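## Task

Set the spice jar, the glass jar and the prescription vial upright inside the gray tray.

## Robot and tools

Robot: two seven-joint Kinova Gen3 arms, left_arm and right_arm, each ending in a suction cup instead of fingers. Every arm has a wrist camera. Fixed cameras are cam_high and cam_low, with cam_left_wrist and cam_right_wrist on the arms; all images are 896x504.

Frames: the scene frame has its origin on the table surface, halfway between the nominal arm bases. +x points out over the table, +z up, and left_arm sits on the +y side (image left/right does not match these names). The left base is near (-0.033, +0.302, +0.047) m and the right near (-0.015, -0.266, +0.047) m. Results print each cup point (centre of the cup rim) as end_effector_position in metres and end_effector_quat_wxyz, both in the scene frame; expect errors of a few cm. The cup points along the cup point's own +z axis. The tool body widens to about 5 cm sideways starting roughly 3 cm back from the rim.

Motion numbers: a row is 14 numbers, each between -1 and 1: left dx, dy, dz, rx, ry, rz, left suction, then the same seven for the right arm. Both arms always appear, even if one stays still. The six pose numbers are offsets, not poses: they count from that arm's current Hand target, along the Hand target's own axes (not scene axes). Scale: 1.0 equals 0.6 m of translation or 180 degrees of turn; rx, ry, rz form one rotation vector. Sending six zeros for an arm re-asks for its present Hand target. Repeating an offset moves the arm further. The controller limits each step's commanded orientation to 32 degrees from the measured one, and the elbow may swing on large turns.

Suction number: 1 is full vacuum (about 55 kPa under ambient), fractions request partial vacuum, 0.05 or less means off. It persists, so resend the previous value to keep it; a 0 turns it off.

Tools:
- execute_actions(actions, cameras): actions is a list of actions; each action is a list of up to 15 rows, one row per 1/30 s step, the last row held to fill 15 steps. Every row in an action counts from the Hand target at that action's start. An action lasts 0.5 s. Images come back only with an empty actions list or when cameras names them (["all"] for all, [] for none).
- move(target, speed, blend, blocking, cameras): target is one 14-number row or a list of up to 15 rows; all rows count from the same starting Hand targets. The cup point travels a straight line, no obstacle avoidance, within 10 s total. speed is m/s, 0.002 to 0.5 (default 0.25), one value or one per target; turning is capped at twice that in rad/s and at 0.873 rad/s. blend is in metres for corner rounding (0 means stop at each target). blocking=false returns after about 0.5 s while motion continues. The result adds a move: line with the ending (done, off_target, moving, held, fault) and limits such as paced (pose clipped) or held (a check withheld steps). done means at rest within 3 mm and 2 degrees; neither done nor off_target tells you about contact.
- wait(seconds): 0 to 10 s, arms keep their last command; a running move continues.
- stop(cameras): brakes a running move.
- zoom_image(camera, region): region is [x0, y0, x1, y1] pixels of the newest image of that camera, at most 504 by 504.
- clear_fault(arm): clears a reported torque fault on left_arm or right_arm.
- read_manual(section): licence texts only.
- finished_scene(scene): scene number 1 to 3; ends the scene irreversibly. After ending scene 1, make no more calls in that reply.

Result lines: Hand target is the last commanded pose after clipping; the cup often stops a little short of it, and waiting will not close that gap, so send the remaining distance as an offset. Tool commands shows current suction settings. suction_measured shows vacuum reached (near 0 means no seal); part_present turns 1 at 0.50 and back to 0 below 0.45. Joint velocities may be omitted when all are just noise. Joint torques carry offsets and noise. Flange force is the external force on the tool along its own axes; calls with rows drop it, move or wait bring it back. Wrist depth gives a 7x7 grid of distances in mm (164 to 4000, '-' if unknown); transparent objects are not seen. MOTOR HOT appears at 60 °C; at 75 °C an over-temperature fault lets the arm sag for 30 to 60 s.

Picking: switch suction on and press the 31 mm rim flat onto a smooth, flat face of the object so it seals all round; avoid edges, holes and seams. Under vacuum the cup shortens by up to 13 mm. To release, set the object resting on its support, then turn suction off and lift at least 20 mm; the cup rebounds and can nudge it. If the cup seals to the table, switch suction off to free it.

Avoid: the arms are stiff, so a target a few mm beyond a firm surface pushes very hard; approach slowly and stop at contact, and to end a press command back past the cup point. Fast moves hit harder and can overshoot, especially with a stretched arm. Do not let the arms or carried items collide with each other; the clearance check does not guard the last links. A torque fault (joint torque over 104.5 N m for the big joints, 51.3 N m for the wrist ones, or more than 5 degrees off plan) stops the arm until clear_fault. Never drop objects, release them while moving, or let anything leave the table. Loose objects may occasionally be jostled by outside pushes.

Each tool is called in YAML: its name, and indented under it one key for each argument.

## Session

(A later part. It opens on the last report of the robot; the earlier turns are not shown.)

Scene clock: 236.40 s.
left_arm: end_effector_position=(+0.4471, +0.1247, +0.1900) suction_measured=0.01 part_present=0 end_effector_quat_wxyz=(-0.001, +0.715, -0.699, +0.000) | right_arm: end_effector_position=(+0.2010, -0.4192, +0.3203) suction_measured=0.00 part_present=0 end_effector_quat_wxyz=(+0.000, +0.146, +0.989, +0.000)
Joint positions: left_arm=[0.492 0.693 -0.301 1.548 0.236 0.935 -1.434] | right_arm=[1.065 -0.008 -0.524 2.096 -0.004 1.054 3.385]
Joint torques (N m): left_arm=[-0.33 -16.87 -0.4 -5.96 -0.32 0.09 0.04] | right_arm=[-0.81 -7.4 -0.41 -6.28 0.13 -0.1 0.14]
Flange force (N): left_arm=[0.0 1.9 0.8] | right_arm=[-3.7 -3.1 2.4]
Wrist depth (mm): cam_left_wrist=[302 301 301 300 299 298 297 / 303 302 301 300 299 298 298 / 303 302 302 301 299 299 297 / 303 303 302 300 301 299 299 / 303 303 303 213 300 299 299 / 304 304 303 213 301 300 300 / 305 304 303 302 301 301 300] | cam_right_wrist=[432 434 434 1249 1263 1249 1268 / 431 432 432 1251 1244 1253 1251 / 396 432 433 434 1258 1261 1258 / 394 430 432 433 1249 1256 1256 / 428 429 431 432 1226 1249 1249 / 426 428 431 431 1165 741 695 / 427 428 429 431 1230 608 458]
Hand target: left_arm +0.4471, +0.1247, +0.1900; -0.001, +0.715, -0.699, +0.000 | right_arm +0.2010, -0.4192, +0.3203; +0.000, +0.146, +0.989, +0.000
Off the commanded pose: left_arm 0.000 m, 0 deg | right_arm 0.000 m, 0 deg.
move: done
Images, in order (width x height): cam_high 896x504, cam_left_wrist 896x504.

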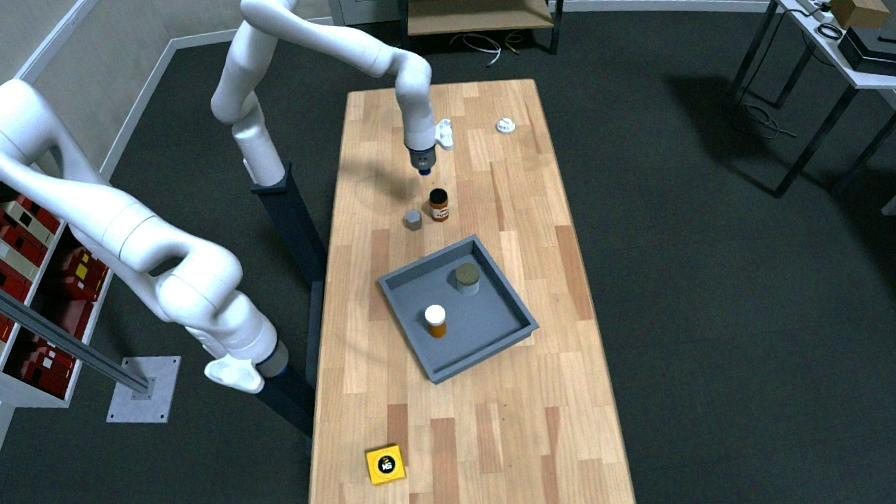

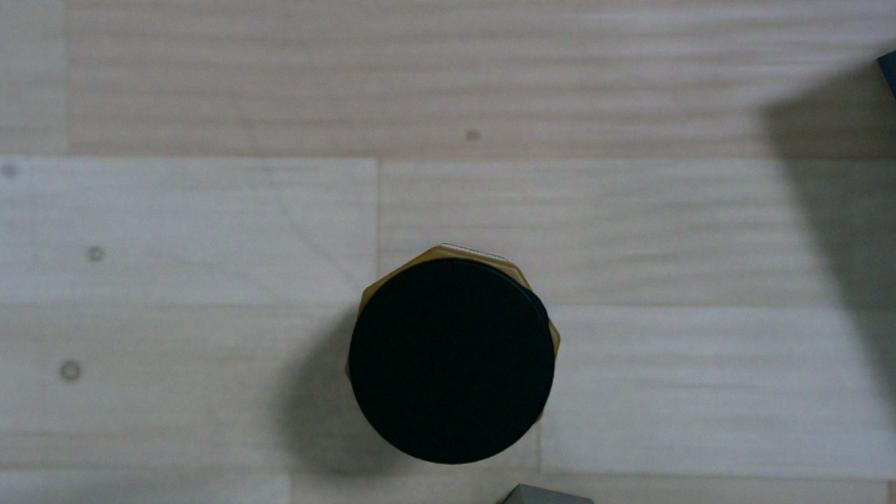

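move:
  target:
    - [-0.0028,-0.0482,0.15,0,0,0,1,0,0,0,0,0,0,0]
    - [-0.0028,-0.0482,0.1755,0,0,0,1,0,0,0,0,0,0,0]
  speed: [0.2,0.03]

wait:
  seconds: 0.4

Scene clock: 249.13 s.
left_arm: end_effector_position=(+0.4761, +0.1272, +0.0848) suction_measured=0.61 part_present=1 end_effector_quat_wxyz=(-0.001, +0.715, -0.699, +0.000) | right_arm: end_effector_position=(+0.2010, -0.4192, +0.3203) suction_measured=0.00 part_present=0 end_effector_quat_wxyz=(+0.000, +0.146, +0.989, +0.000)
Joint positions: left_arm=[0.437 0.907 -0.258 1.51 0.293 0.762 -1.488] | right_arm=[1.065 -0.008 -0.524 2.096 -0.004 1.054 3.385]
Joint torques (N m): left_arm=[-0.48 -19.69 -0.48 -4.92 -0.37 -0.1 0.15] | right_arm=[-0.79 -7.26 -0.4 -6.23 0.14 -0.07 0.12]
Flange force (N): left_arm=[1.2 -0.6 1.7] | right_arm=[-3.5 -3.0 2.2]
Wrist depth (mm): cam_left_wrist=[196 196 195 195 194 193 193 / 196 196 195 195 194 194 193 / 197 196 196 195 195 194 194 / 197 196 196 196 195 194 194 / 197 197 196 196 195 195 194 / 198 197 197 196 196 195 195 / 198 198 197 - 196 195 195] | cam_right_wrist=[432 434 435 1256 1253 1265 1258 / 429 433 433 1246 1261 1261 1258 / 396 431 432 434 1242 1251 1265 / 394 429 431 431 1246 1251 1258 / 427 430 430 433 1226 1249 1261 / 427 429 431 431 1165 742 698 / 426 427 428 431 1223 604 458]
Hand target: left_arm +0.4761, +0.1272, +0.0847; -0.001, +0.715, -0.699, +0.000 | right_arm +0.2010, -0.4192, +0.3203; +0.000, +0.146, +0.989, +0.000
Off the commanded pose: left_arm 0.000 m, 0 deg | right_arm 0.000 m, 0 deg.
move: done

Scene clock: 249.53 s.
left_arm: end_effector_position=(+0.4761, +0.1272, +0.0847) suction_measured=0.99 part_present=1 end_effector_quat_wxyz=(-0.001, +0.715, -0.699, +0.000) | right_arm: end_effector_position=(+0.2010, -0.4192, +0.3203) suction_measured=0.00 part_present=0 end_effector_quat_wxyz=(+0.000, +0.146, +0.989, +0.000)
Joint positions: left_arm=[0.437 0.907 -0.258 1.51 0.293 0.762 -1.488] | right_arm=[1.065 -0.008 -0.524 2.096 -0.004 1.054 3.385]
Joint torques (N m): left_arm=[-0.5 -19.23 -0.5 -4.93 -0.4 0.05 0.2] | right_arm=[-0.83 -7.33 -0.44 -6.25 0.11 -0.08 0.17]
Flange force (N): left_arm=[0.8 0.6 1.2] | right_arm=[-3.7 -3.1 2.3]
Wrist depth (mm): cam_left_wrist=[196 195 195 194 194 193 193 / 196 196 195 195 194 194 193 / 197 196 196 195 194 194 194 / 197 197 196 195 195 194 194 / 197 197 196 196 195 195 194 / 197 197 197 196 195 195 194 / 198 197 197 - 196 195 195] | cam_right_wrist=[432 433 434 1258 1253 1265 1268 / 430 433 434 1246 1256 1256 1258 / 395 430 433 434 1246 1258 1268 / 394 430 431 434 1246 1253 1270 / 427 430 431 432 1226 1249 1256 / 427 429 430 432 1165 742 696 / 425 428 429 432 1235 609 458]
Hand target: left_arm +0.4761, +0.1272, +0.0847; -0.001, +0.715, -0.699, +0.000 | right_arm +0.2010, -0.4192, +0.3203; +0.000, +0.146, +0.989, +0.000
Tool commands: left_gripper/suction=+1.0 right_gripper/suction=+0.0
Off the commanded pose: left_arm 0.000 m, 0 deg | right_arm 0.000 m, 0 deg.
wait: 0.40 s; at rest by 0.17 s

move:
  target:
    - [0,0,-0.2,0,0,0,1,0,0,0,0,0,0,0]
    - [0.45,0.0775,-0.2,0,0,0,1,0,0,0,0,0,0,0]
    - [0.45,0.0775,-0.012,0,0,0,1,0,0,0,0,0,0,0]
    - [0.45,0.0775,0.0025,0,0,0,1,0,0,0,0,0,0,0]
  speed: [0.2,0.25,0.2,0.025]
  blend: [0.03,0.03,0,0]
  cameras: ["cam_high"]

move:
  target: [0,0,0.0025,0,0,0,1,0,0,0,0,0,0,0]
  speed: 0.02

Scene clock: 260.20 s.
left_arm: end_effector_position=(+0.4360, -0.1438, +0.0830) suction_measured=0.99 part_present=1 end_effector_quat_wxyz=(-0.001, +0.715, -0.699, +0.000) | right_arm: end_effector_position=(+0.2010, -0.4192, +0.3203) suction_measured=0.00 part_present=0 end_effector_quat_wxyz=(+0.000, +0.146, +0.989, +0.000)
Joint positions: left_arm=[0.826 1.117 -0.252 0.991 0.258 1.06 -0.964] | right_arm=[1.065 -0.008 -0.524 2.096 -0.004 1.054 3.385]
Joint torques (N m): left_arm=[-0.5 -22.49 -0.3 -6.4 -0.4 0.02 0.21] | right_arm=[-0.86 -7.26 -0.4 -6.22 0.11 -0.07 0.15]
Flange force (N): left_arm=[-0.7 1.7 0.9] | right_arm=[-3.5 -3.1 2.2]
Wrist depth (mm): cam_left_wrist=[- - - 188 188 188 187 / - - - 189 188 188 187 / 190 190 189 189 188 188 188 / 191 190 190 189 189 188 188 / 191 191 190 190 189 189 188 / 191 191 190 190 189 189 183 / 191 191 191 - 189 189 181] | cam_right_wrist=[431 432 433 1256 1256 1268 1265 / 430 432 433 1246 1251 1251 1265 / 396 430 433 434 1261 1253 1251 / 395 429 432 433 1246 1244 1249 / 427 429 431 432 1228 1249 1251 / 426 428 430 432 1174 745 693 / 427 429 428 430 1235 607 458]
Hand target: left_arm +0.4360, -0.1438, +0.0829; -0.001, +0.715, -0.699, +0.000 | right_arm +0.2010, -0.4192, +0.3203; +0.000, +0.146, +0.989, +0.000
Off the commanded pose: left_arm 0.000 m, 0 deg | right_arm 0.000 m, 0 deg.
move: done
Images, in order (width x height): cam_high 896x504.

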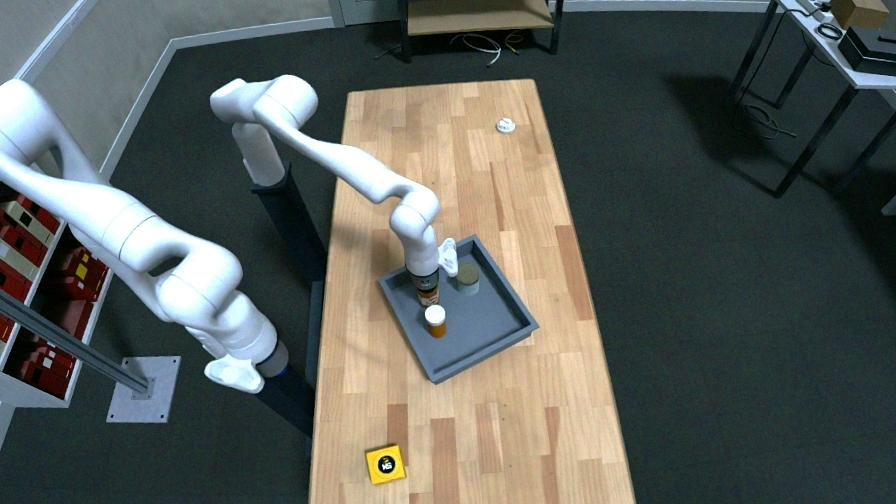

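Scene clock: 260.90 s.
left_arm: end_effector_position=(+0.4361, -0.1438, +0.0815) suction_measured=0.98 part_present=1 end_effector_quat_wxyz=(-0.001, +0.715, -0.699, +0.000) | right_arm: end_effector_position=(+0.2010, -0.4192, +0.3203) suction_measured=0.00 part_present=0 end_effector_quat_wxyz=(+0.000, +0.146, +0.989, +0.000)
Joint positions: left_arm=[0.826 1.119 -0.252 0.992 0.258 1.057 -0.964] | right_arm=[1.065 -0.008 -0.524 2.096 -0.004 1.054 3.385]
Joint torques (N m): left_arm=[-0.09 -15.62 0.4 -3.68 -0.26 -0.29 0.21] | right_arm=[-0.76 -7.33 -0.39 -6.24 0.12 -0.12 0.06]
Flange force (N): left_arm=[-0.8 0.8 -10.2] | right_arm=[-3.5 -3.2 2.1]
Wrist depth (mm): cam_left_wrist=[- - - 188 187 187 186 / - - - 188 187 187 187 / 190 189 189 188 188 187 187 / 190 189 189 188 188 188 187 / 190 190 189 189 188 188 187 / 190 190 190 189 189 188 183 / 191 190 190 - 189 188 180] | cam_right_wrist=[431 432 435 1261 1246 1258 1256 / 431 431 434 1246 1251 1256 1265 / 395 431 433 433 1251 1244 1253 / 395 431 431 432 1239 1258 1258 / 427 430 430 433 1217 1253 1256 / 426 429 430 431 1167 745 694 / 425 428 430 431 1239 603 457]
Hand target: left_arm +0.4360, -0.1438, +0.0814; -0.001, +0.715, -0.699, +0.000 | right_arm +0.2010, -0.4192, +0.3203; +0.000, +0.146, +0.989, +0.000
Off the commanded pose: left_arm 0.000 m, 0 deg | right_arm 0.000 m, 0 deg.
move: done

Contact at 10 N; release.

move:
  target:
    - [0,0,0,0,0,0,0,0,0,0,0,0,0,0]
    - [0,0,-0.05,0,0,0,0,0,0,0,0,0,0,0]
    - [0,0,-0.22,0,0,0,0,0,0,0,0,0,0,0]
  speed: [0.05,0.05,0.25]
  blend: [0,0.01,0]
  cameras: ["cam_high","cam_low"]

Scene clock: 267.37 s.
left_arm: end_effector_position=(+0.4358, -0.1439, +0.2133) suction_measured=0.01 part_present=0 end_effector_quat_wxyz=(-0.001, +0.715, -0.699, +0.000) | right_arm: end_effector_position=(+0.2010, -0.4192, +0.3203) suction_measured=0.00 part_present=0 end_effector_quat_wxyz=(+0.000, +0.146, +0.989, +0.000)
Joint positions: left_arm=[0.824 0.967 -0.268 0.878 0.225 1.32 -0.937] | right_arm=[1.065 -0.008 -0.524 2.096 -0.004 1.054 3.385]
Joint torques (N m): left_arm=[-0.44 -21.65 -0.24 -7.1 -0.47 -0.04 0.23] | right_arm=[-0.79 -7.35 -0.39 -6.25 0.13 -0.1 0.12]
Flange force (N): left_arm=[-1.2 1.9 1.0] | right_arm=[-3.6 -3.1 2.2]
Wrist depth (mm): cam_left_wrist=[308 320 253 253 317 317 316 / 288 321 254 253 318 317 316 / 270 321 254 319 318 318 317 / 265 320 321 320 318 318 317 / 265 317 321 320 319 281 229 / 327 297 321 232 320 236 230 / 327 269 322 232 320 319 230] | cam_right_wrist=[433 433 433 1246 1256 1261 1273 / 431 431 433 1253 1263 1251 1263 / 397 430 433 434 1246 1249 1253 / 395 432 432 433 1253 1249 1256 / 428 431 431 432 1223 1249 1256 / 426 430 430 432 1165 744 694 / 426 428 429 431 1228 606 458]
Hand target: left_arm +0.4358, -0.1439, +0.2134; -0.001, +0.715, -0.699, +0.000 | right_arm +0.2010, -0.4192, +0.3203; +0.000, +0.146, +0.989, +0.000
Off the commanded pose: left_arm 0.000 m, 0 deg | right_arm 0.000 m, 0 deg.
move: done
Images, in order (width x height): cam_high 896x504, cam_low 896x504.

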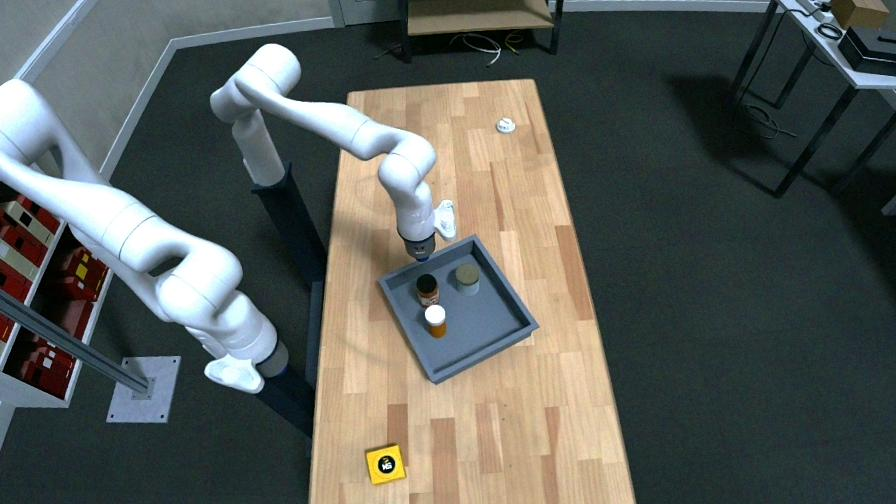

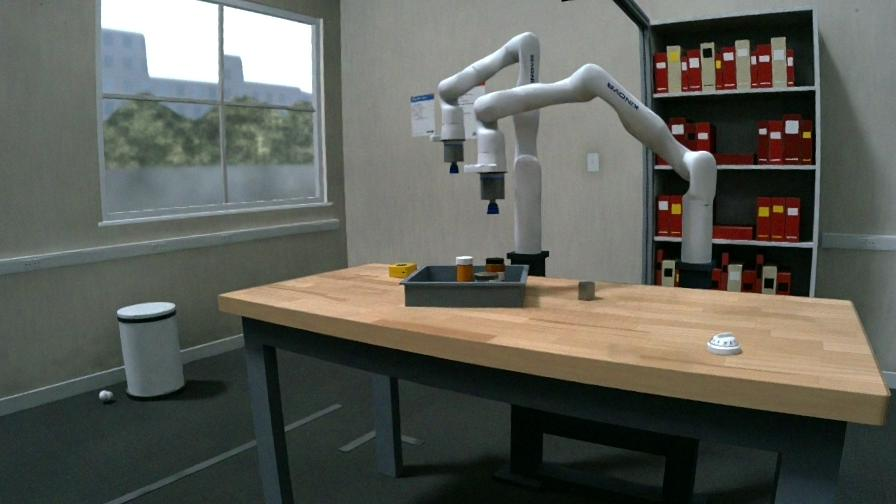

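finished_scene:
  scene: 2

The scene is finished: the task was done.


## Next scene

Set the metal block upright inside the gray tray.

execute_actions:
  actions: []

Scene clock: 0.00 s.
left_arm: end_effector_position=(+0.1402, +0.6658, +0.1342) suction_measured=0.01 part_present=0 end_effector_quat_wxyz=(-0.094, -0.544, +0.806, +0.212) | right_arm: end_effector_position=(+0.5368, -0.6256, +0.2724) suction_measured=0.01 part_present=0 end_effector_quat_wxyz=(+0.352, +0.865, +0.299, -0.195)
Joint positions: left_arm=[-0.783 0.677 -0.13 1.985 -0.661 0.654 -2.278] | right_arm=[0.191 0.887 0.087 1.146 0.833 1.198 0.547]
Joint velocities: within noise
Joint torques (N m): no reading
Flange force (N): no reading
Wrist depth (mm): cam_left_wrist=[- 215 212 210 208 205 - / - 223 220 217 213 1051 1028 / 1159 232 228 - 1116 1080 1071 / 1201 1208 1193 1161 1149 1133 1120 / 1253 1239 1221 1208 1186 1171 1159 / 1318 1295 1275 1258 1242 1230 1210 / 1396 1356 1331 1323 1305 1285 1263] | cam_right_wrist=[1956 1778 439 396 360 328 299 / 2160 1847 450 415 377 342 312 / 2343 1956 1768 433 393 358 324 / 2402 2072 1827 1674 411 372 336 / 2343 2263 1973 1727 425 391 354 / 2210 2368 2015 1842 1645 409 369 / 2085 2174 1889 1950 1722 419 384]
Hand target: left_arm +0.1402, +0.6658, +0.1342; -0.094, -0.544, +0.806, +0.212 | right_arm +0.5368, -0.6256, +0.2724; +0.352, +0.865, +0.299, -0.195
Tool commands: left_gripper/suction=+0.0 right_gripper/suction=+0.0

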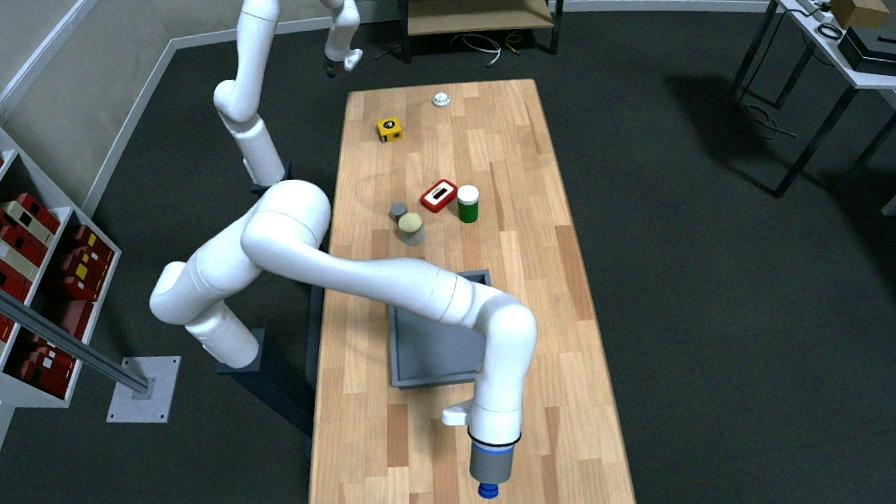

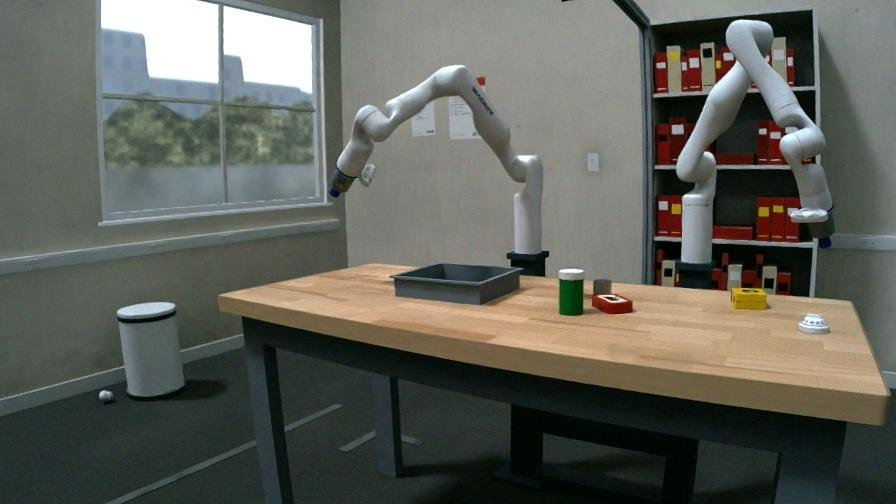

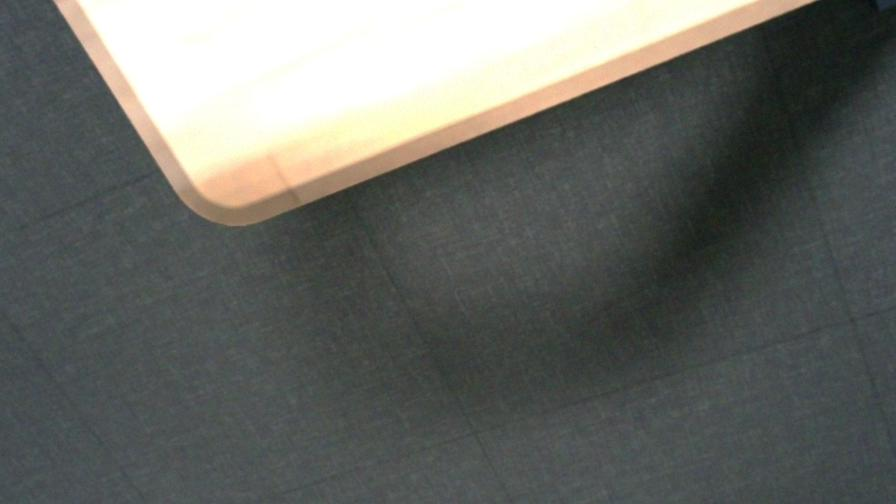

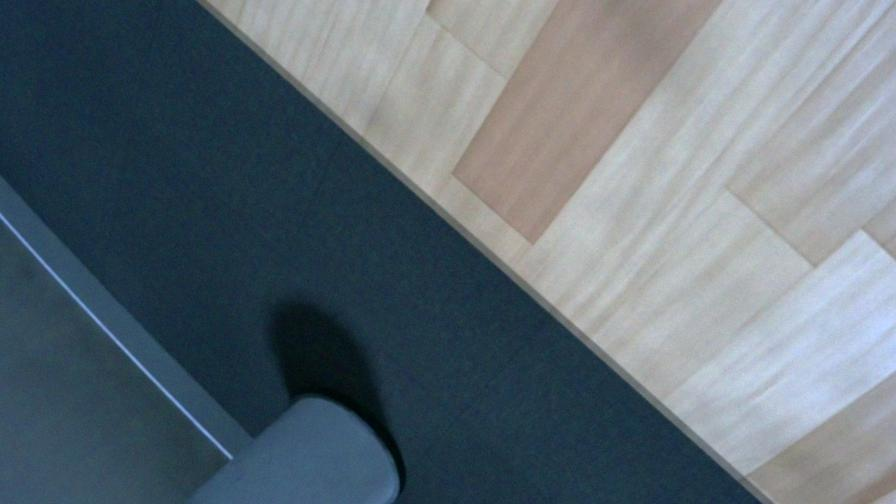

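move:
  target: [0,0,0,0,0,0,0,0.119,-0.475,-0.883,0.075,0.262,-0.271,0]
  speed: 0.4
  cameras: ["cam_right_wrist","cam_high"]

Scene clock: 33.03 s.
left_arm: end_effector_position=(+0.1402, +0.6658, +0.1342) suction_measured=0.01 part_present=0 end_effector_quat_wxyz=(-0.094, -0.544, +0.806, +0.212) | right_arm: end_effector_position=(+0.4706, -0.0503, +0.4507) suction_measured=0.01 part_present=0 end_effector_quat_wxyz=(+0.000, +0.707, +0.707, +0.000)
Joint positions: left_arm=[-0.783 0.677 -0.13 1.985 -0.661 0.654 -2.278] | right_arm=[-0.258 0.57 -0.436 0.899 0.233 1.712 0.965]
Joint torques (N m): left_arm=[-0.48 -14.74 0 -3.25 -0.7 0.52 0.23] | right_arm=[-0.78 -18.65 -1.58 -6.99 0.08 0 0.12]
Flange force (N): left_arm=[0.5 -1.0 1.1] | right_arm=[0.8 4.9 0.4]
Wrist depth (mm): cam_left_wrist=[- 215 212 210 208 205 - / - 223 221 217 213 1051 1026 / 1161 232 229 - 1107 1087 1071 / 1201 1197 1193 1161 1149 1130 1120 / 1256 1242 1223 1210 1188 1180 1155 / 1316 1303 1280 1268 1244 1228 1206 / 1384 1364 1337 1323 1300 1285 1270] | cam_right_wrist=[563 565 565 567 567 571 572 / 560 562 563 565 567 567 572 / 555 557 563 562 565 566 570 / 554 559 558 564 565 564 568 / 555 557 557 561 562 565 569 / 552 553 557 560 563 562 541 / 550 553 555 559 560 561 564]
Hand target: left_arm +0.1402, +0.6658, +0.1342; -0.094, -0.544, +0.806, +0.212 | right_arm +0.4706, -0.0504, +0.4507; +0.000, +0.707, +0.707, +0.000
Off the commanded pose: left_arm 0.000 m, 0 deg | right_arm 0.000 m, 0 deg.
move: done
Images, in order (width x height): cam_high 896x504, cam_right_wrist 896x504.

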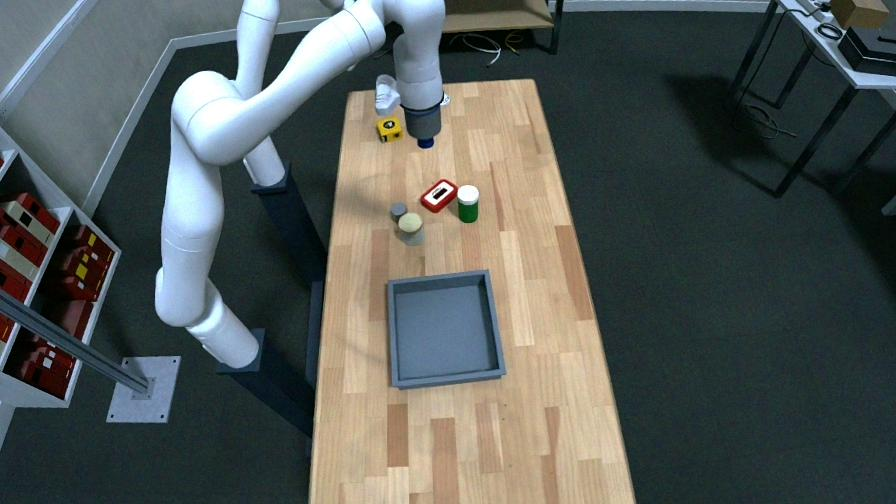

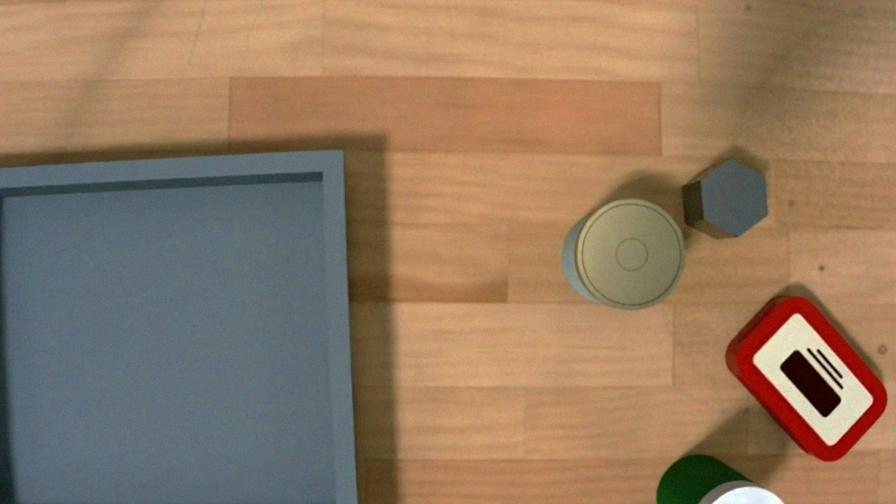

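move:
  target: [0,0,0,0,0,0,0,0.317,-0.1227,0.501,0,0,0,0]
  speed: 0.3
  cameras: ["cam_right_wrist","cam_high"]

Scene clock: 44.53 s.
left_arm: end_effector_position=(+0.1402, +0.6658, +0.1342) suction_measured=0.01 part_present=0 end_effector_quat_wxyz=(-0.094, -0.544, +0.806, +0.212) | right_arm: end_effector_position=(+0.3972, +0.1396, +0.1500) suction_measured=0.01 part_present=0 end_effector_quat_wxyz=(+0.000, +0.707, +0.707, +0.000)
Joint positions: left_arm=[-0.783 0.677 -0.13 1.985 -0.661 0.654 -2.278] | right_arm=[-0.6 0.893 -0.412 1.305 0.376 1.019 0.492]
Joint torques (N m): left_arm=[-0.48 -14.75 -0.07 -3.22 -0.74 0.56 0.2] | right_arm=[-0.8 -21.51 -2.35 -5.61 0.06 -0.09 0.13]
Flange force (N): left_arm=[0.4 -1.1 1.1] | right_arm=[1.9 3.6 2.8]
Wrist depth (mm): cam_left_wrist=[- 215 212 210 208 205 - / - 223 220 217 213 1052 1039 / 1167 232 228 - 1105 1082 1066 / 1208 1199 1190 1163 1143 1131 1120 / 1256 1237 1226 1208 1193 1176 1163 / 1313 1292 1265 1253 1235 1228 1206 / 1378 1356 1339 1326 1303 1287 1263] | cam_right_wrist=[262 263 263 264 265 265 266 / 262 262 263 263 264 264 265 / 260 262 262 263 263 264 265 / 260 261 261 262 262 263 264 / 260 260 261 220 262 262 263 / 259 260 219 219 262 262 263 / 189 189 260 260 261 261 262]
Hand target: left_arm +0.1402, +0.6658, +0.1342; -0.094, -0.544, +0.806, +0.212 | right_arm +0.3972, +0.1397, +0.1500; +0.000, +0.707, +0.707, +0.000
Off the commanded pose: left_arm 0.000 m, 0 deg | right_arm 0.000 m, 0 deg.
move: done
Images, in order (width x height): cam_high 896x504, cam_right_wrist 896x504.

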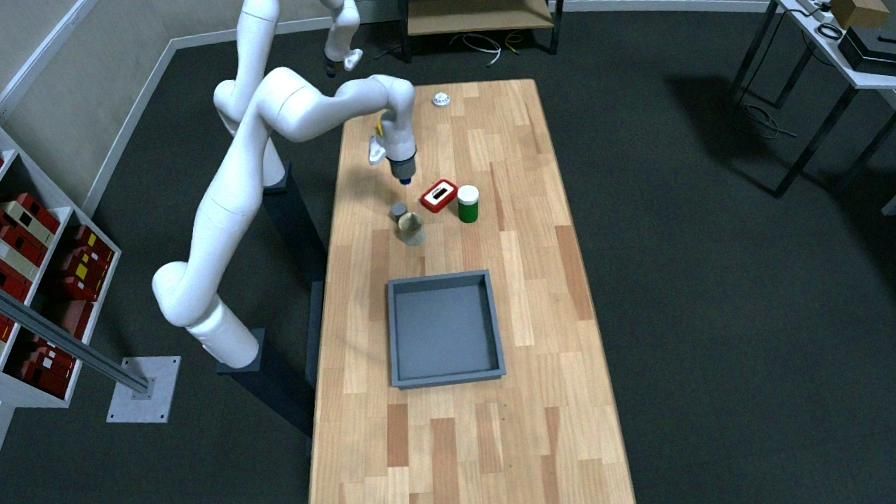

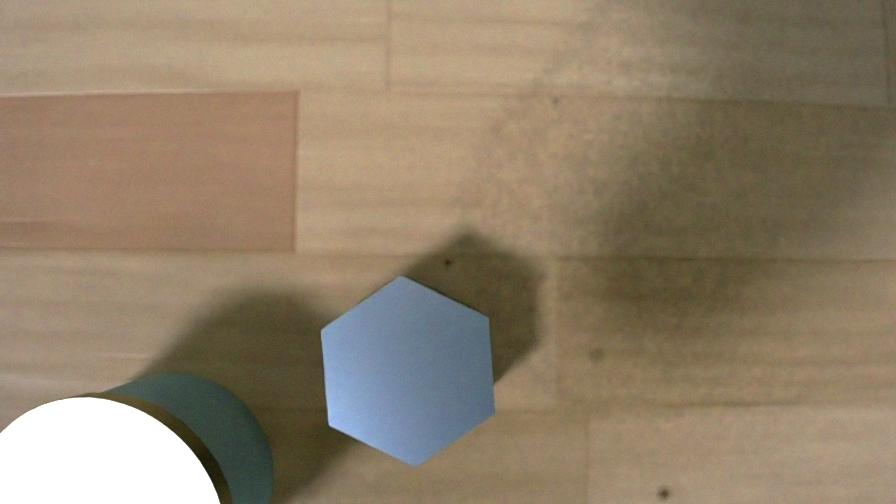

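move:
  target:
    - [0,0,0,0,0,0,0,-0.0007,-0.053,0.155,0,0,0,1]
    - [0,0,0,0,0,0,0,-0.0007,-0.053,0.1848,0,0,0,1]
  speed: [0.2,0.025]
  cameras: ["cam_low","cam_high"]

wait:
  seconds: 0.4

Scene clock: 66.50 s.
left_arm: end_effector_position=(+0.1402, +0.6658, +0.1342) suction_measured=0.01 part_present=0 end_effector_quat_wxyz=(-0.094, -0.544, +0.806, +0.212) | right_arm: end_effector_position=(+0.3655, +0.1392, +0.0391) suction_measured=0.48 part_present=0 end_effector_quat_wxyz=(+0.000, +0.707, +0.707, +0.000)
Joint positions: left_arm=[-0.783 0.677 -0.13 1.985 -0.661 0.654 -2.278] | right_arm=[-0.658 1.029 -0.354 1.439 0.45 0.755 0.38]
Joint torques (N m): left_arm=[-0.53 -14.68 -0.05 -3.26 -0.72 0.48 0.2] | right_arm=[-0.8 -22.58 -2.33 -4.56 0.09 -0.1 0.2]
Flange force (N): left_arm=[0.5 -1.1 0.8] | right_arm=[1.9 3.4 5.3]
Wrist depth (mm): cam_left_wrist=[- 215 212 210 208 205 - / - 223 220 217 213 1057 1036 / 1171 232 228 - 1100 1083 1078 / 1217 1195 1190 1167 1145 1135 1114 / 1258 1235 1228 1201 1193 1169 1155 / 1313 1290 1278 1256 1242 1219 1217 / 1387 1367 1337 1316 1303 1287 1273] | cam_right_wrist=[- - - - - - - / - - - - - - - / - - - - - - - / - - - - - - - / - - - - - - - / - - - - - - - / - - - - - - -]
Hand target: left_arm +0.1402, +0.6658, +0.1342; -0.094, -0.544, +0.806, +0.212 | right_arm +0.3655, +0.1392, +0.0391; +0.000, +0.707, +0.707, +0.000
Off the commanded pose: left_arm 0.000 m, 0 deg | right_arm 0.000 m, 0 deg.
move: done
Images, in order (width x height): cam_high 896x504, cam_low 896x504.

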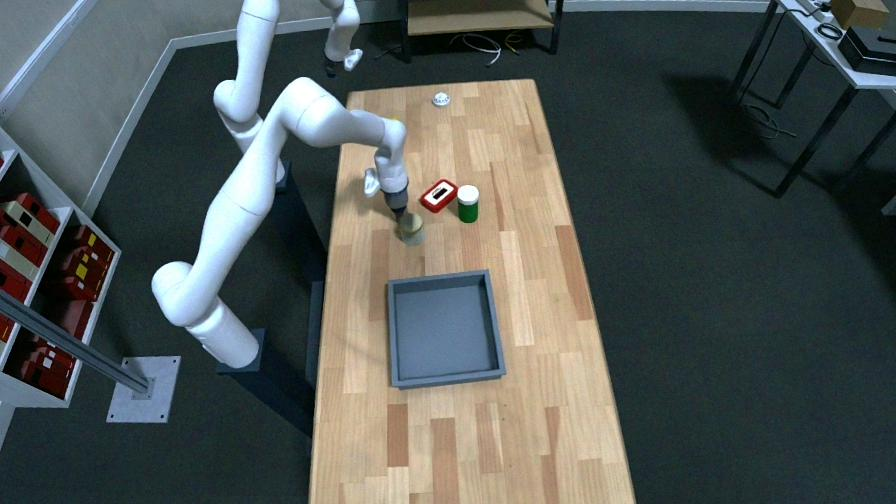

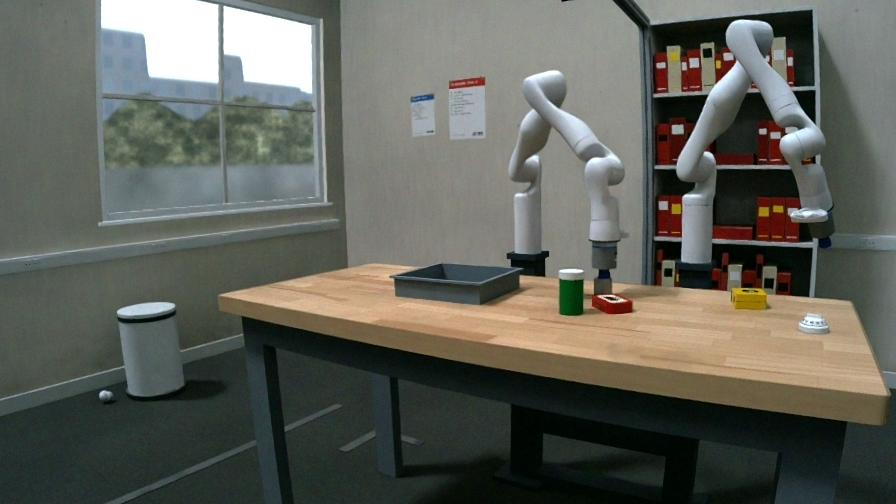

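Scene clock: 66.90 s.
left_arm: end_effector_position=(+0.1402, +0.6658, +0.1342) suction_measured=0.01 part_present=0 end_effector_quat_wxyz=(-0.094, -0.544, +0.806, +0.212) | right_arm: end_effector_position=(+0.3655, +0.1392, +0.0391) suction_measured=0.96 part_present=1 end_effector_quat_wxyz=(+0.000, +0.707, +0.707, +0.000)
Joint positions: left_arm=[-0.783 0.677 -0.13 1.985 -0.661 0.654 -2.278] | right_arm=[-0.658 1.029 -0.354 1.439 0.45 0.754 0.38]
Joint torques (N m): left_arm=[-0.58 -14.76 -0.03 -3.25 -0.68 0.48 0.21] | right_arm=[-0.87 -22.69 -2.38 -4.64 0.03 -0.09 0.17]
Flange force (N): left_arm=[0.5 -1.2 0.9] | right_arm=[1.6 3.3 5.5]
Wrist depth (mm): cam_left_wrist=[- 215 212 210 208 205 - / - 223 220 217 213 1054 1028 / 1167 232 228 - 1103 1085 1073 / 1210 1210 1182 1165 1137 1131 1114 / 1253 1244 1221 1203 1188 1182 1157 / 1313 1295 1282 1265 1235 1232 1206 / 1384 1359 1342 1321 1305 1282 1273] | cam_right_wrist=[- - - - - - - / - - - - - - - / - - - - - - - / - - - - - - - / - - - - - - - / - - - - - - - / - - - - - - -]
Hand target: left_arm +0.1402, +0.6658, +0.1342; -0.094, -0.544, +0.806, +0.212 | right_arm +0.3655, +0.1392, +0.0391; +0.000, +0.707, +0.707, +0.000
Tool commands: left_gripper/suction=+0.0 right_gripper/suction=+1.0
Off the commanded pose: left_arm 0.000 m, 0 deg | right_arm 0.000 m, 0 deg.
wait: 0.40 s; at rest by 0.17 s

move:
  target:
    - [0,0,0,0,0,0,0,0,0,-0.25,0,0,0,1]
    - [0,0,0,0,0,0,0,-0.565,0.141,-0.25,0,0,0,1]
    - [0,0,0,0,0,0,0,-0.565,0.141,-0.008,0,0,0,1]
    - [0,0,0,0,0,0,0,-0.565,0.141,0.005,0,0,0,1]
  speed: [0.15,0.25,0.2,0.025]
  blend: [0.03,0.03,0,0]
  cameras: ["cam_high"]

move:
  target: [0,0,0,0,0,0,0,0,0,0.0025,0,0,0,1]
  speed: 0.02

Scene clock: 78.80 s.
left_arm: end_effector_position=(+0.1402, +0.6658, +0.1342) suction_measured=0.01 part_present=0 end_effector_quat_wxyz=(-0.094, -0.544, +0.806, +0.212) | right_arm: end_effector_position=(+0.4501, -0.1998, +0.0363) suction_measured=0.99 part_present=1 end_effector_quat_wxyz=(+0.000, +0.707, +0.707, +0.000)
Joint positions: left_arm=[-0.783 0.677 -0.13 1.985 -0.661 0.654 -2.278] | right_arm=[0.008 0.916 -0.298 1.774 0.486 0.524 0.958]
Joint torques (N m): left_arm=[-0.56 -14.69 -0.06 -3.21 -0.7 0.51 0.21] | right_arm=[-0.78 -19.99 -1.83 -3.2 0.07 -0.06 0.15]
Flange force (N): left_arm=[0.5 -1.1 0.8] | right_arm=[-1.1 3.3 5.8]
Wrist depth (mm): cam_left_wrist=[- 215 212 210 208 205 - / - 223 220 217 213 1051 1036 / 1165 232 228 - 1101 1087 1068 / 1203 1197 1182 1163 1147 1131 1118 / 1258 1237 1217 1214 1199 1178 1163 / 1318 1292 1275 1249 1249 1232 1206 / 1381 1364 1342 1321 1316 1287 1263] | cam_right_wrist=[- - - - - - - / - - - - - - - / - - - - - - - / - - - - - - - / - - - - - - - / - - - - - - - / - - - - - - -]
Hand target: left_arm +0.1402, +0.6658, +0.1342; -0.094, -0.544, +0.806, +0.212 | right_arm +0.4501, -0.1998, +0.0363; +0.000, +0.707, +0.707, +0.000
Off the commanded pose: left_arm 0.000 m, 0 deg | right_arm 0.000 m, 0 deg.
move: done
Images, in order (width x height): cam_high 896x504.

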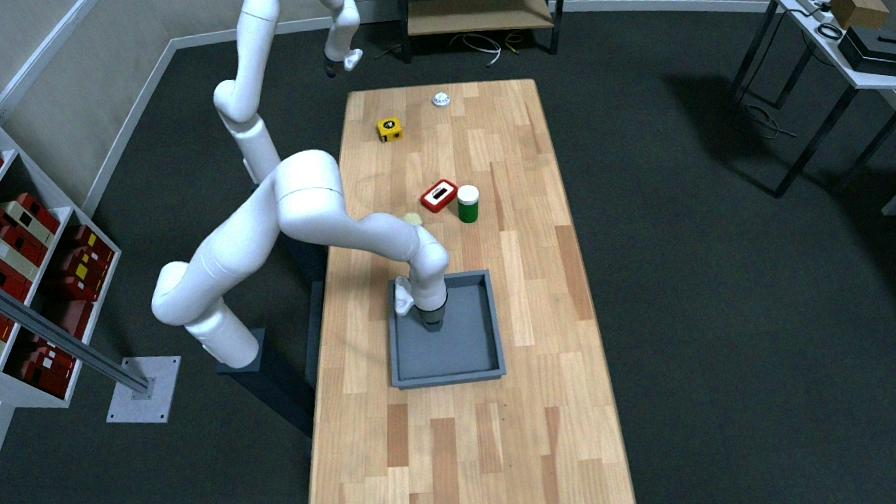

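Scene clock: 79.50 s.
left_arm: end_effector_position=(+0.1402, +0.6658, +0.1342) suction_measured=0.01 part_present=0 end_effector_quat_wxyz=(-0.094, -0.544, +0.806, +0.212) | right_arm: end_effector_position=(+0.4501, -0.1998, +0.0348) suction_measured=0.99 part_present=1 end_effector_quat_wxyz=(+0.000, +0.707, +0.707, +0.000)
Joint positions: left_arm=[-0.783 0.677 -0.13 1.985 -0.661 0.654 -2.278] | right_arm=[0.007 0.919 -0.297 1.774 0.487 0.521 0.957]
Joint torques (N m): left_arm=[-0.52 -14.77 -0.09 -3.27 -0.7 0.51 0.2] | right_arm=[-0.77 -20.06 -1.77 -3.1 0.05 -0.04 0.14]
Flange force (N): left_arm=[0.5 -1.1 1.0] | right_arm=[-1.1 3.6 5.9]
Wrist depth (mm): cam_left_wrist=[- 215 212 210 208 205 - / - 223 220 217 213 1056 1033 / 1161 232 228 - 1105 1080 1069 / 1217 1197 1197 1167 1149 1130 1118 / 1256 1246 1226 1206 1195 1176 1163 / 1310 1295 1273 1263 1239 1228 1214 / 1387 1361 1345 1331 1298 1290 1268] | cam_right_wrist=[- - - - - - - / - - - - - - - / - - - - - - - / - - - - - - - / - - - - - - - / - - - - - - - / - - - - - - -]
Hand target: left_arm +0.1402, +0.6658, +0.1342; -0.094, -0.544, +0.806, +0.212 | right_arm +0.4501, -0.1998, +0.0348; +0.000, +0.707, +0.707, +0.000
Off the commanded pose: left_arm 0.000 m, 0 deg | right_arm 0.000 m, 0 deg.
move: done

move:
  target: [0,0,0,0,0,0,0,0,0,0.002,0,0,0,1]
  speed: 0.02

move:
  target: [0,0,0,0,0,0,0,0,0,0.002,0,0,0,1]
  speed: 0.02

Scene clock: 83.63 s.
left_arm: end_effector_position=(+0.1402, +0.6658, +0.1342) suction_measured=0.01 part_present=0 end_effector_quat_wxyz=(-0.094, -0.544, +0.806, +0.212) | right_arm: end_effector_position=(+0.4501, -0.1998, +0.0336) suction_measured=0.98 part_present=1 end_effector_quat_wxyz=(+0.000, +0.707, +0.707, +0.000)
Joint positions: left_arm=[-0.783 0.677 -0.13 1.985 -0.661 0.654 -2.278] | right_arm=[0.006 0.921 -0.295 1.774 0.488 0.519 0.956]
Joint torques (N m): left_arm=[-0.49 -14.67 -0.03 -3.26 -0.67 0.53 0.2] | right_arm=[-0.86 -20.11 -1.86 -3.25 0.06 -0.06 0.14]
Flange force (N): left_arm=[0.6 -0.9 1.0] | right_arm=[-1.3 3.1 6.0]
Wrist depth (mm): cam_left_wrist=[- 215 212 210 208 205 - / - 223 220 217 213 1052 1038 / 1161 232 228 - 1103 1082 1076 / 1208 1201 1190 1161 1145 1131 1118 / 1263 1249 1226 1208 1193 1171 1161 / 1326 1290 1278 1261 1239 1230 1203 / 1384 1359 1334 1323 1298 1287 1261] | cam_right_wrist=[- - - - - - - / - - - - - - - / - - - - - - - / - - - - - - - / - - - - - - - / - - - - - - - / - - - - - - -]
Hand target: left_arm +0.1402, +0.6658, +0.1342; -0.094, -0.544, +0.806, +0.212 | right_arm +0.4501, -0.1998, +0.0336; +0.000, +0.707, +0.707, +0.000
Off the commanded pose: left_arm 0.000 m, 0 deg | right_arm 0.000 m, 0 deg.
move: done

Scene clock: 84.33 s.
left_arm: end_effector_position=(+0.1402, +0.6658, +0.1342) suction_measured=0.01 part_present=0 end_effector_quat_wxyz=(-0.094, -0.544, +0.806, +0.212) | right_arm: end_effector_position=(+0.4501, -0.1998, +0.0324) suction_measured=0.99 part_present=1 end_effector_quat_wxyz=(+0.000, +0.707, +0.707, +0.000)
Joint positions: left_arm=[-0.783 0.677 -0.13 1.985 -0.661 0.654 -2.278] | right_arm=[0.005 0.924 -0.294 1.774 0.489 0.516 0.955]
Joint torques (N m): left_arm=[-0.57 -14.66 -0.08 -3.31 -0.71 0.51 0.22] | right_arm=[-0.9 -18.2 -1.65 -3.27 0.16 -0.39 0.16]
Flange force (N): left_arm=[0.8 -1.0 0.8] | right_arm=[-1.5 1.8 1.0]
Wrist depth (mm): cam_left_wrist=[- 215 212 210 208 205 - / - 223 220 218 213 1051 1036 / 1167 232 228 - 1107 1083 1068 / 1208 1197 1188 1161 1143 1131 1118 / 1268 1235 1223 1201 1199 1184 1163 / 1313 1300 1273 1258 1246 1228 1208 / 1387 1353 1339 1321 1295 1282 1270] | cam_right_wrist=[- - - - - - - / - - - - - - - / - - - - - - - / - - - - - - - / - - - - - - - / - - - - - - - / - - - - - - -]
Hand target: left_arm +0.1402, +0.6658, +0.1342; -0.094, -0.544, +0.806, +0.212 | right_arm +0.4501, -0.1998, +0.0324; +0.000, +0.707, +0.707, +0.000
Off the commanded pose: left_arm 0.000 m, 0 deg | right_arm 0.000 m, 0 deg.
move: done

Contact. Release.

move:
  target:
    - [0,0,0,0,0,0,0,0,0,0,0,0,0,0]
    - [0,0,0,0,0,0,0,0,0,-0.05,0,0,0,0]
    - [0,0,0,0,0,0,0,0,0,-0.22,0,0,0,0]
  speed: [0.05,0.05,0.25]
  blend: [0,0.01,0]
  cameras: ["cam_high"]

Scene clock: 90.37 s.
left_arm: end_effector_position=(+0.1402, +0.6658, +0.1342) suction_measured=0.01 part_present=0 end_effector_quat_wxyz=(-0.094, -0.544, +0.806, +0.212) | right_arm: end_effector_position=(+0.4500, -0.1997, +0.1643) suction_measured=0.01 part_present=0 end_effector_quat_wxyz=(+0.000, +0.707, +0.707, +0.000)
Joint positions: left_arm=[-0.783 0.677 -0.13 1.985 -0.661 0.654 -2.278] | right_arm=[0.085 0.676 -0.416 1.727 0.356 0.814 1.067]
Joint torques (N m): left_arm=[-0.56 -14.68 -0.08 -3.31 -0.72 0.52 0.2] | right_arm=[-0.85 -17.5 -2.04 -4.86 0.01 0.07 0.05]
Flange force (N): left_arm=[0.8 -1.1 0.9] | right_arm=[-1.4 2.9 3.3]
Wrist depth (mm): cam_left_wrist=[- 215 213 210 208 205 - / - 223 220 217 213 1056 1038 / 1174 232 228 - 1107 1089 1069 / 1206 1208 1186 1163 1147 1128 1120 / 1251 1239 1226 1206 1197 1180 1159 / 1313 1295 1280 1268 1249 1228 1217 / 1378 1367 1337 1326 1305 1292 1270] | cam_right_wrist=[276 277 278 279 280 280 282 / 276 222 222 223 230 224 280 / 271 272 273 274 275 249 280 / 271 272 273 274 274 266 279 / 271 271 272 273 273 268 279 / 270 271 271 272 273 269 278 / 269 270 271 230 272 271 277]
Hand target: left_arm +0.1402, +0.6658, +0.1342; -0.094, -0.544, +0.806, +0.212 | right_arm +0.4500, -0.1997, +0.1644; +0.000, +0.707, +0.707, +0.000
Off the commanded pose: left_arm 0.000 m, 0 deg | right_arm 0.000 m, 0 deg.
move: done
Images, in order (width x height): cam_high 896x504.

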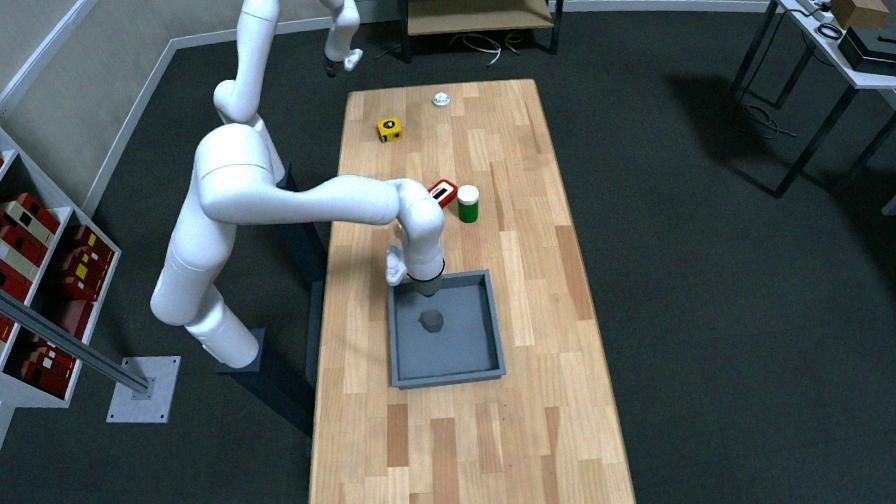

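finished_scene:
  scene: 3

The scene is finished: the task was done.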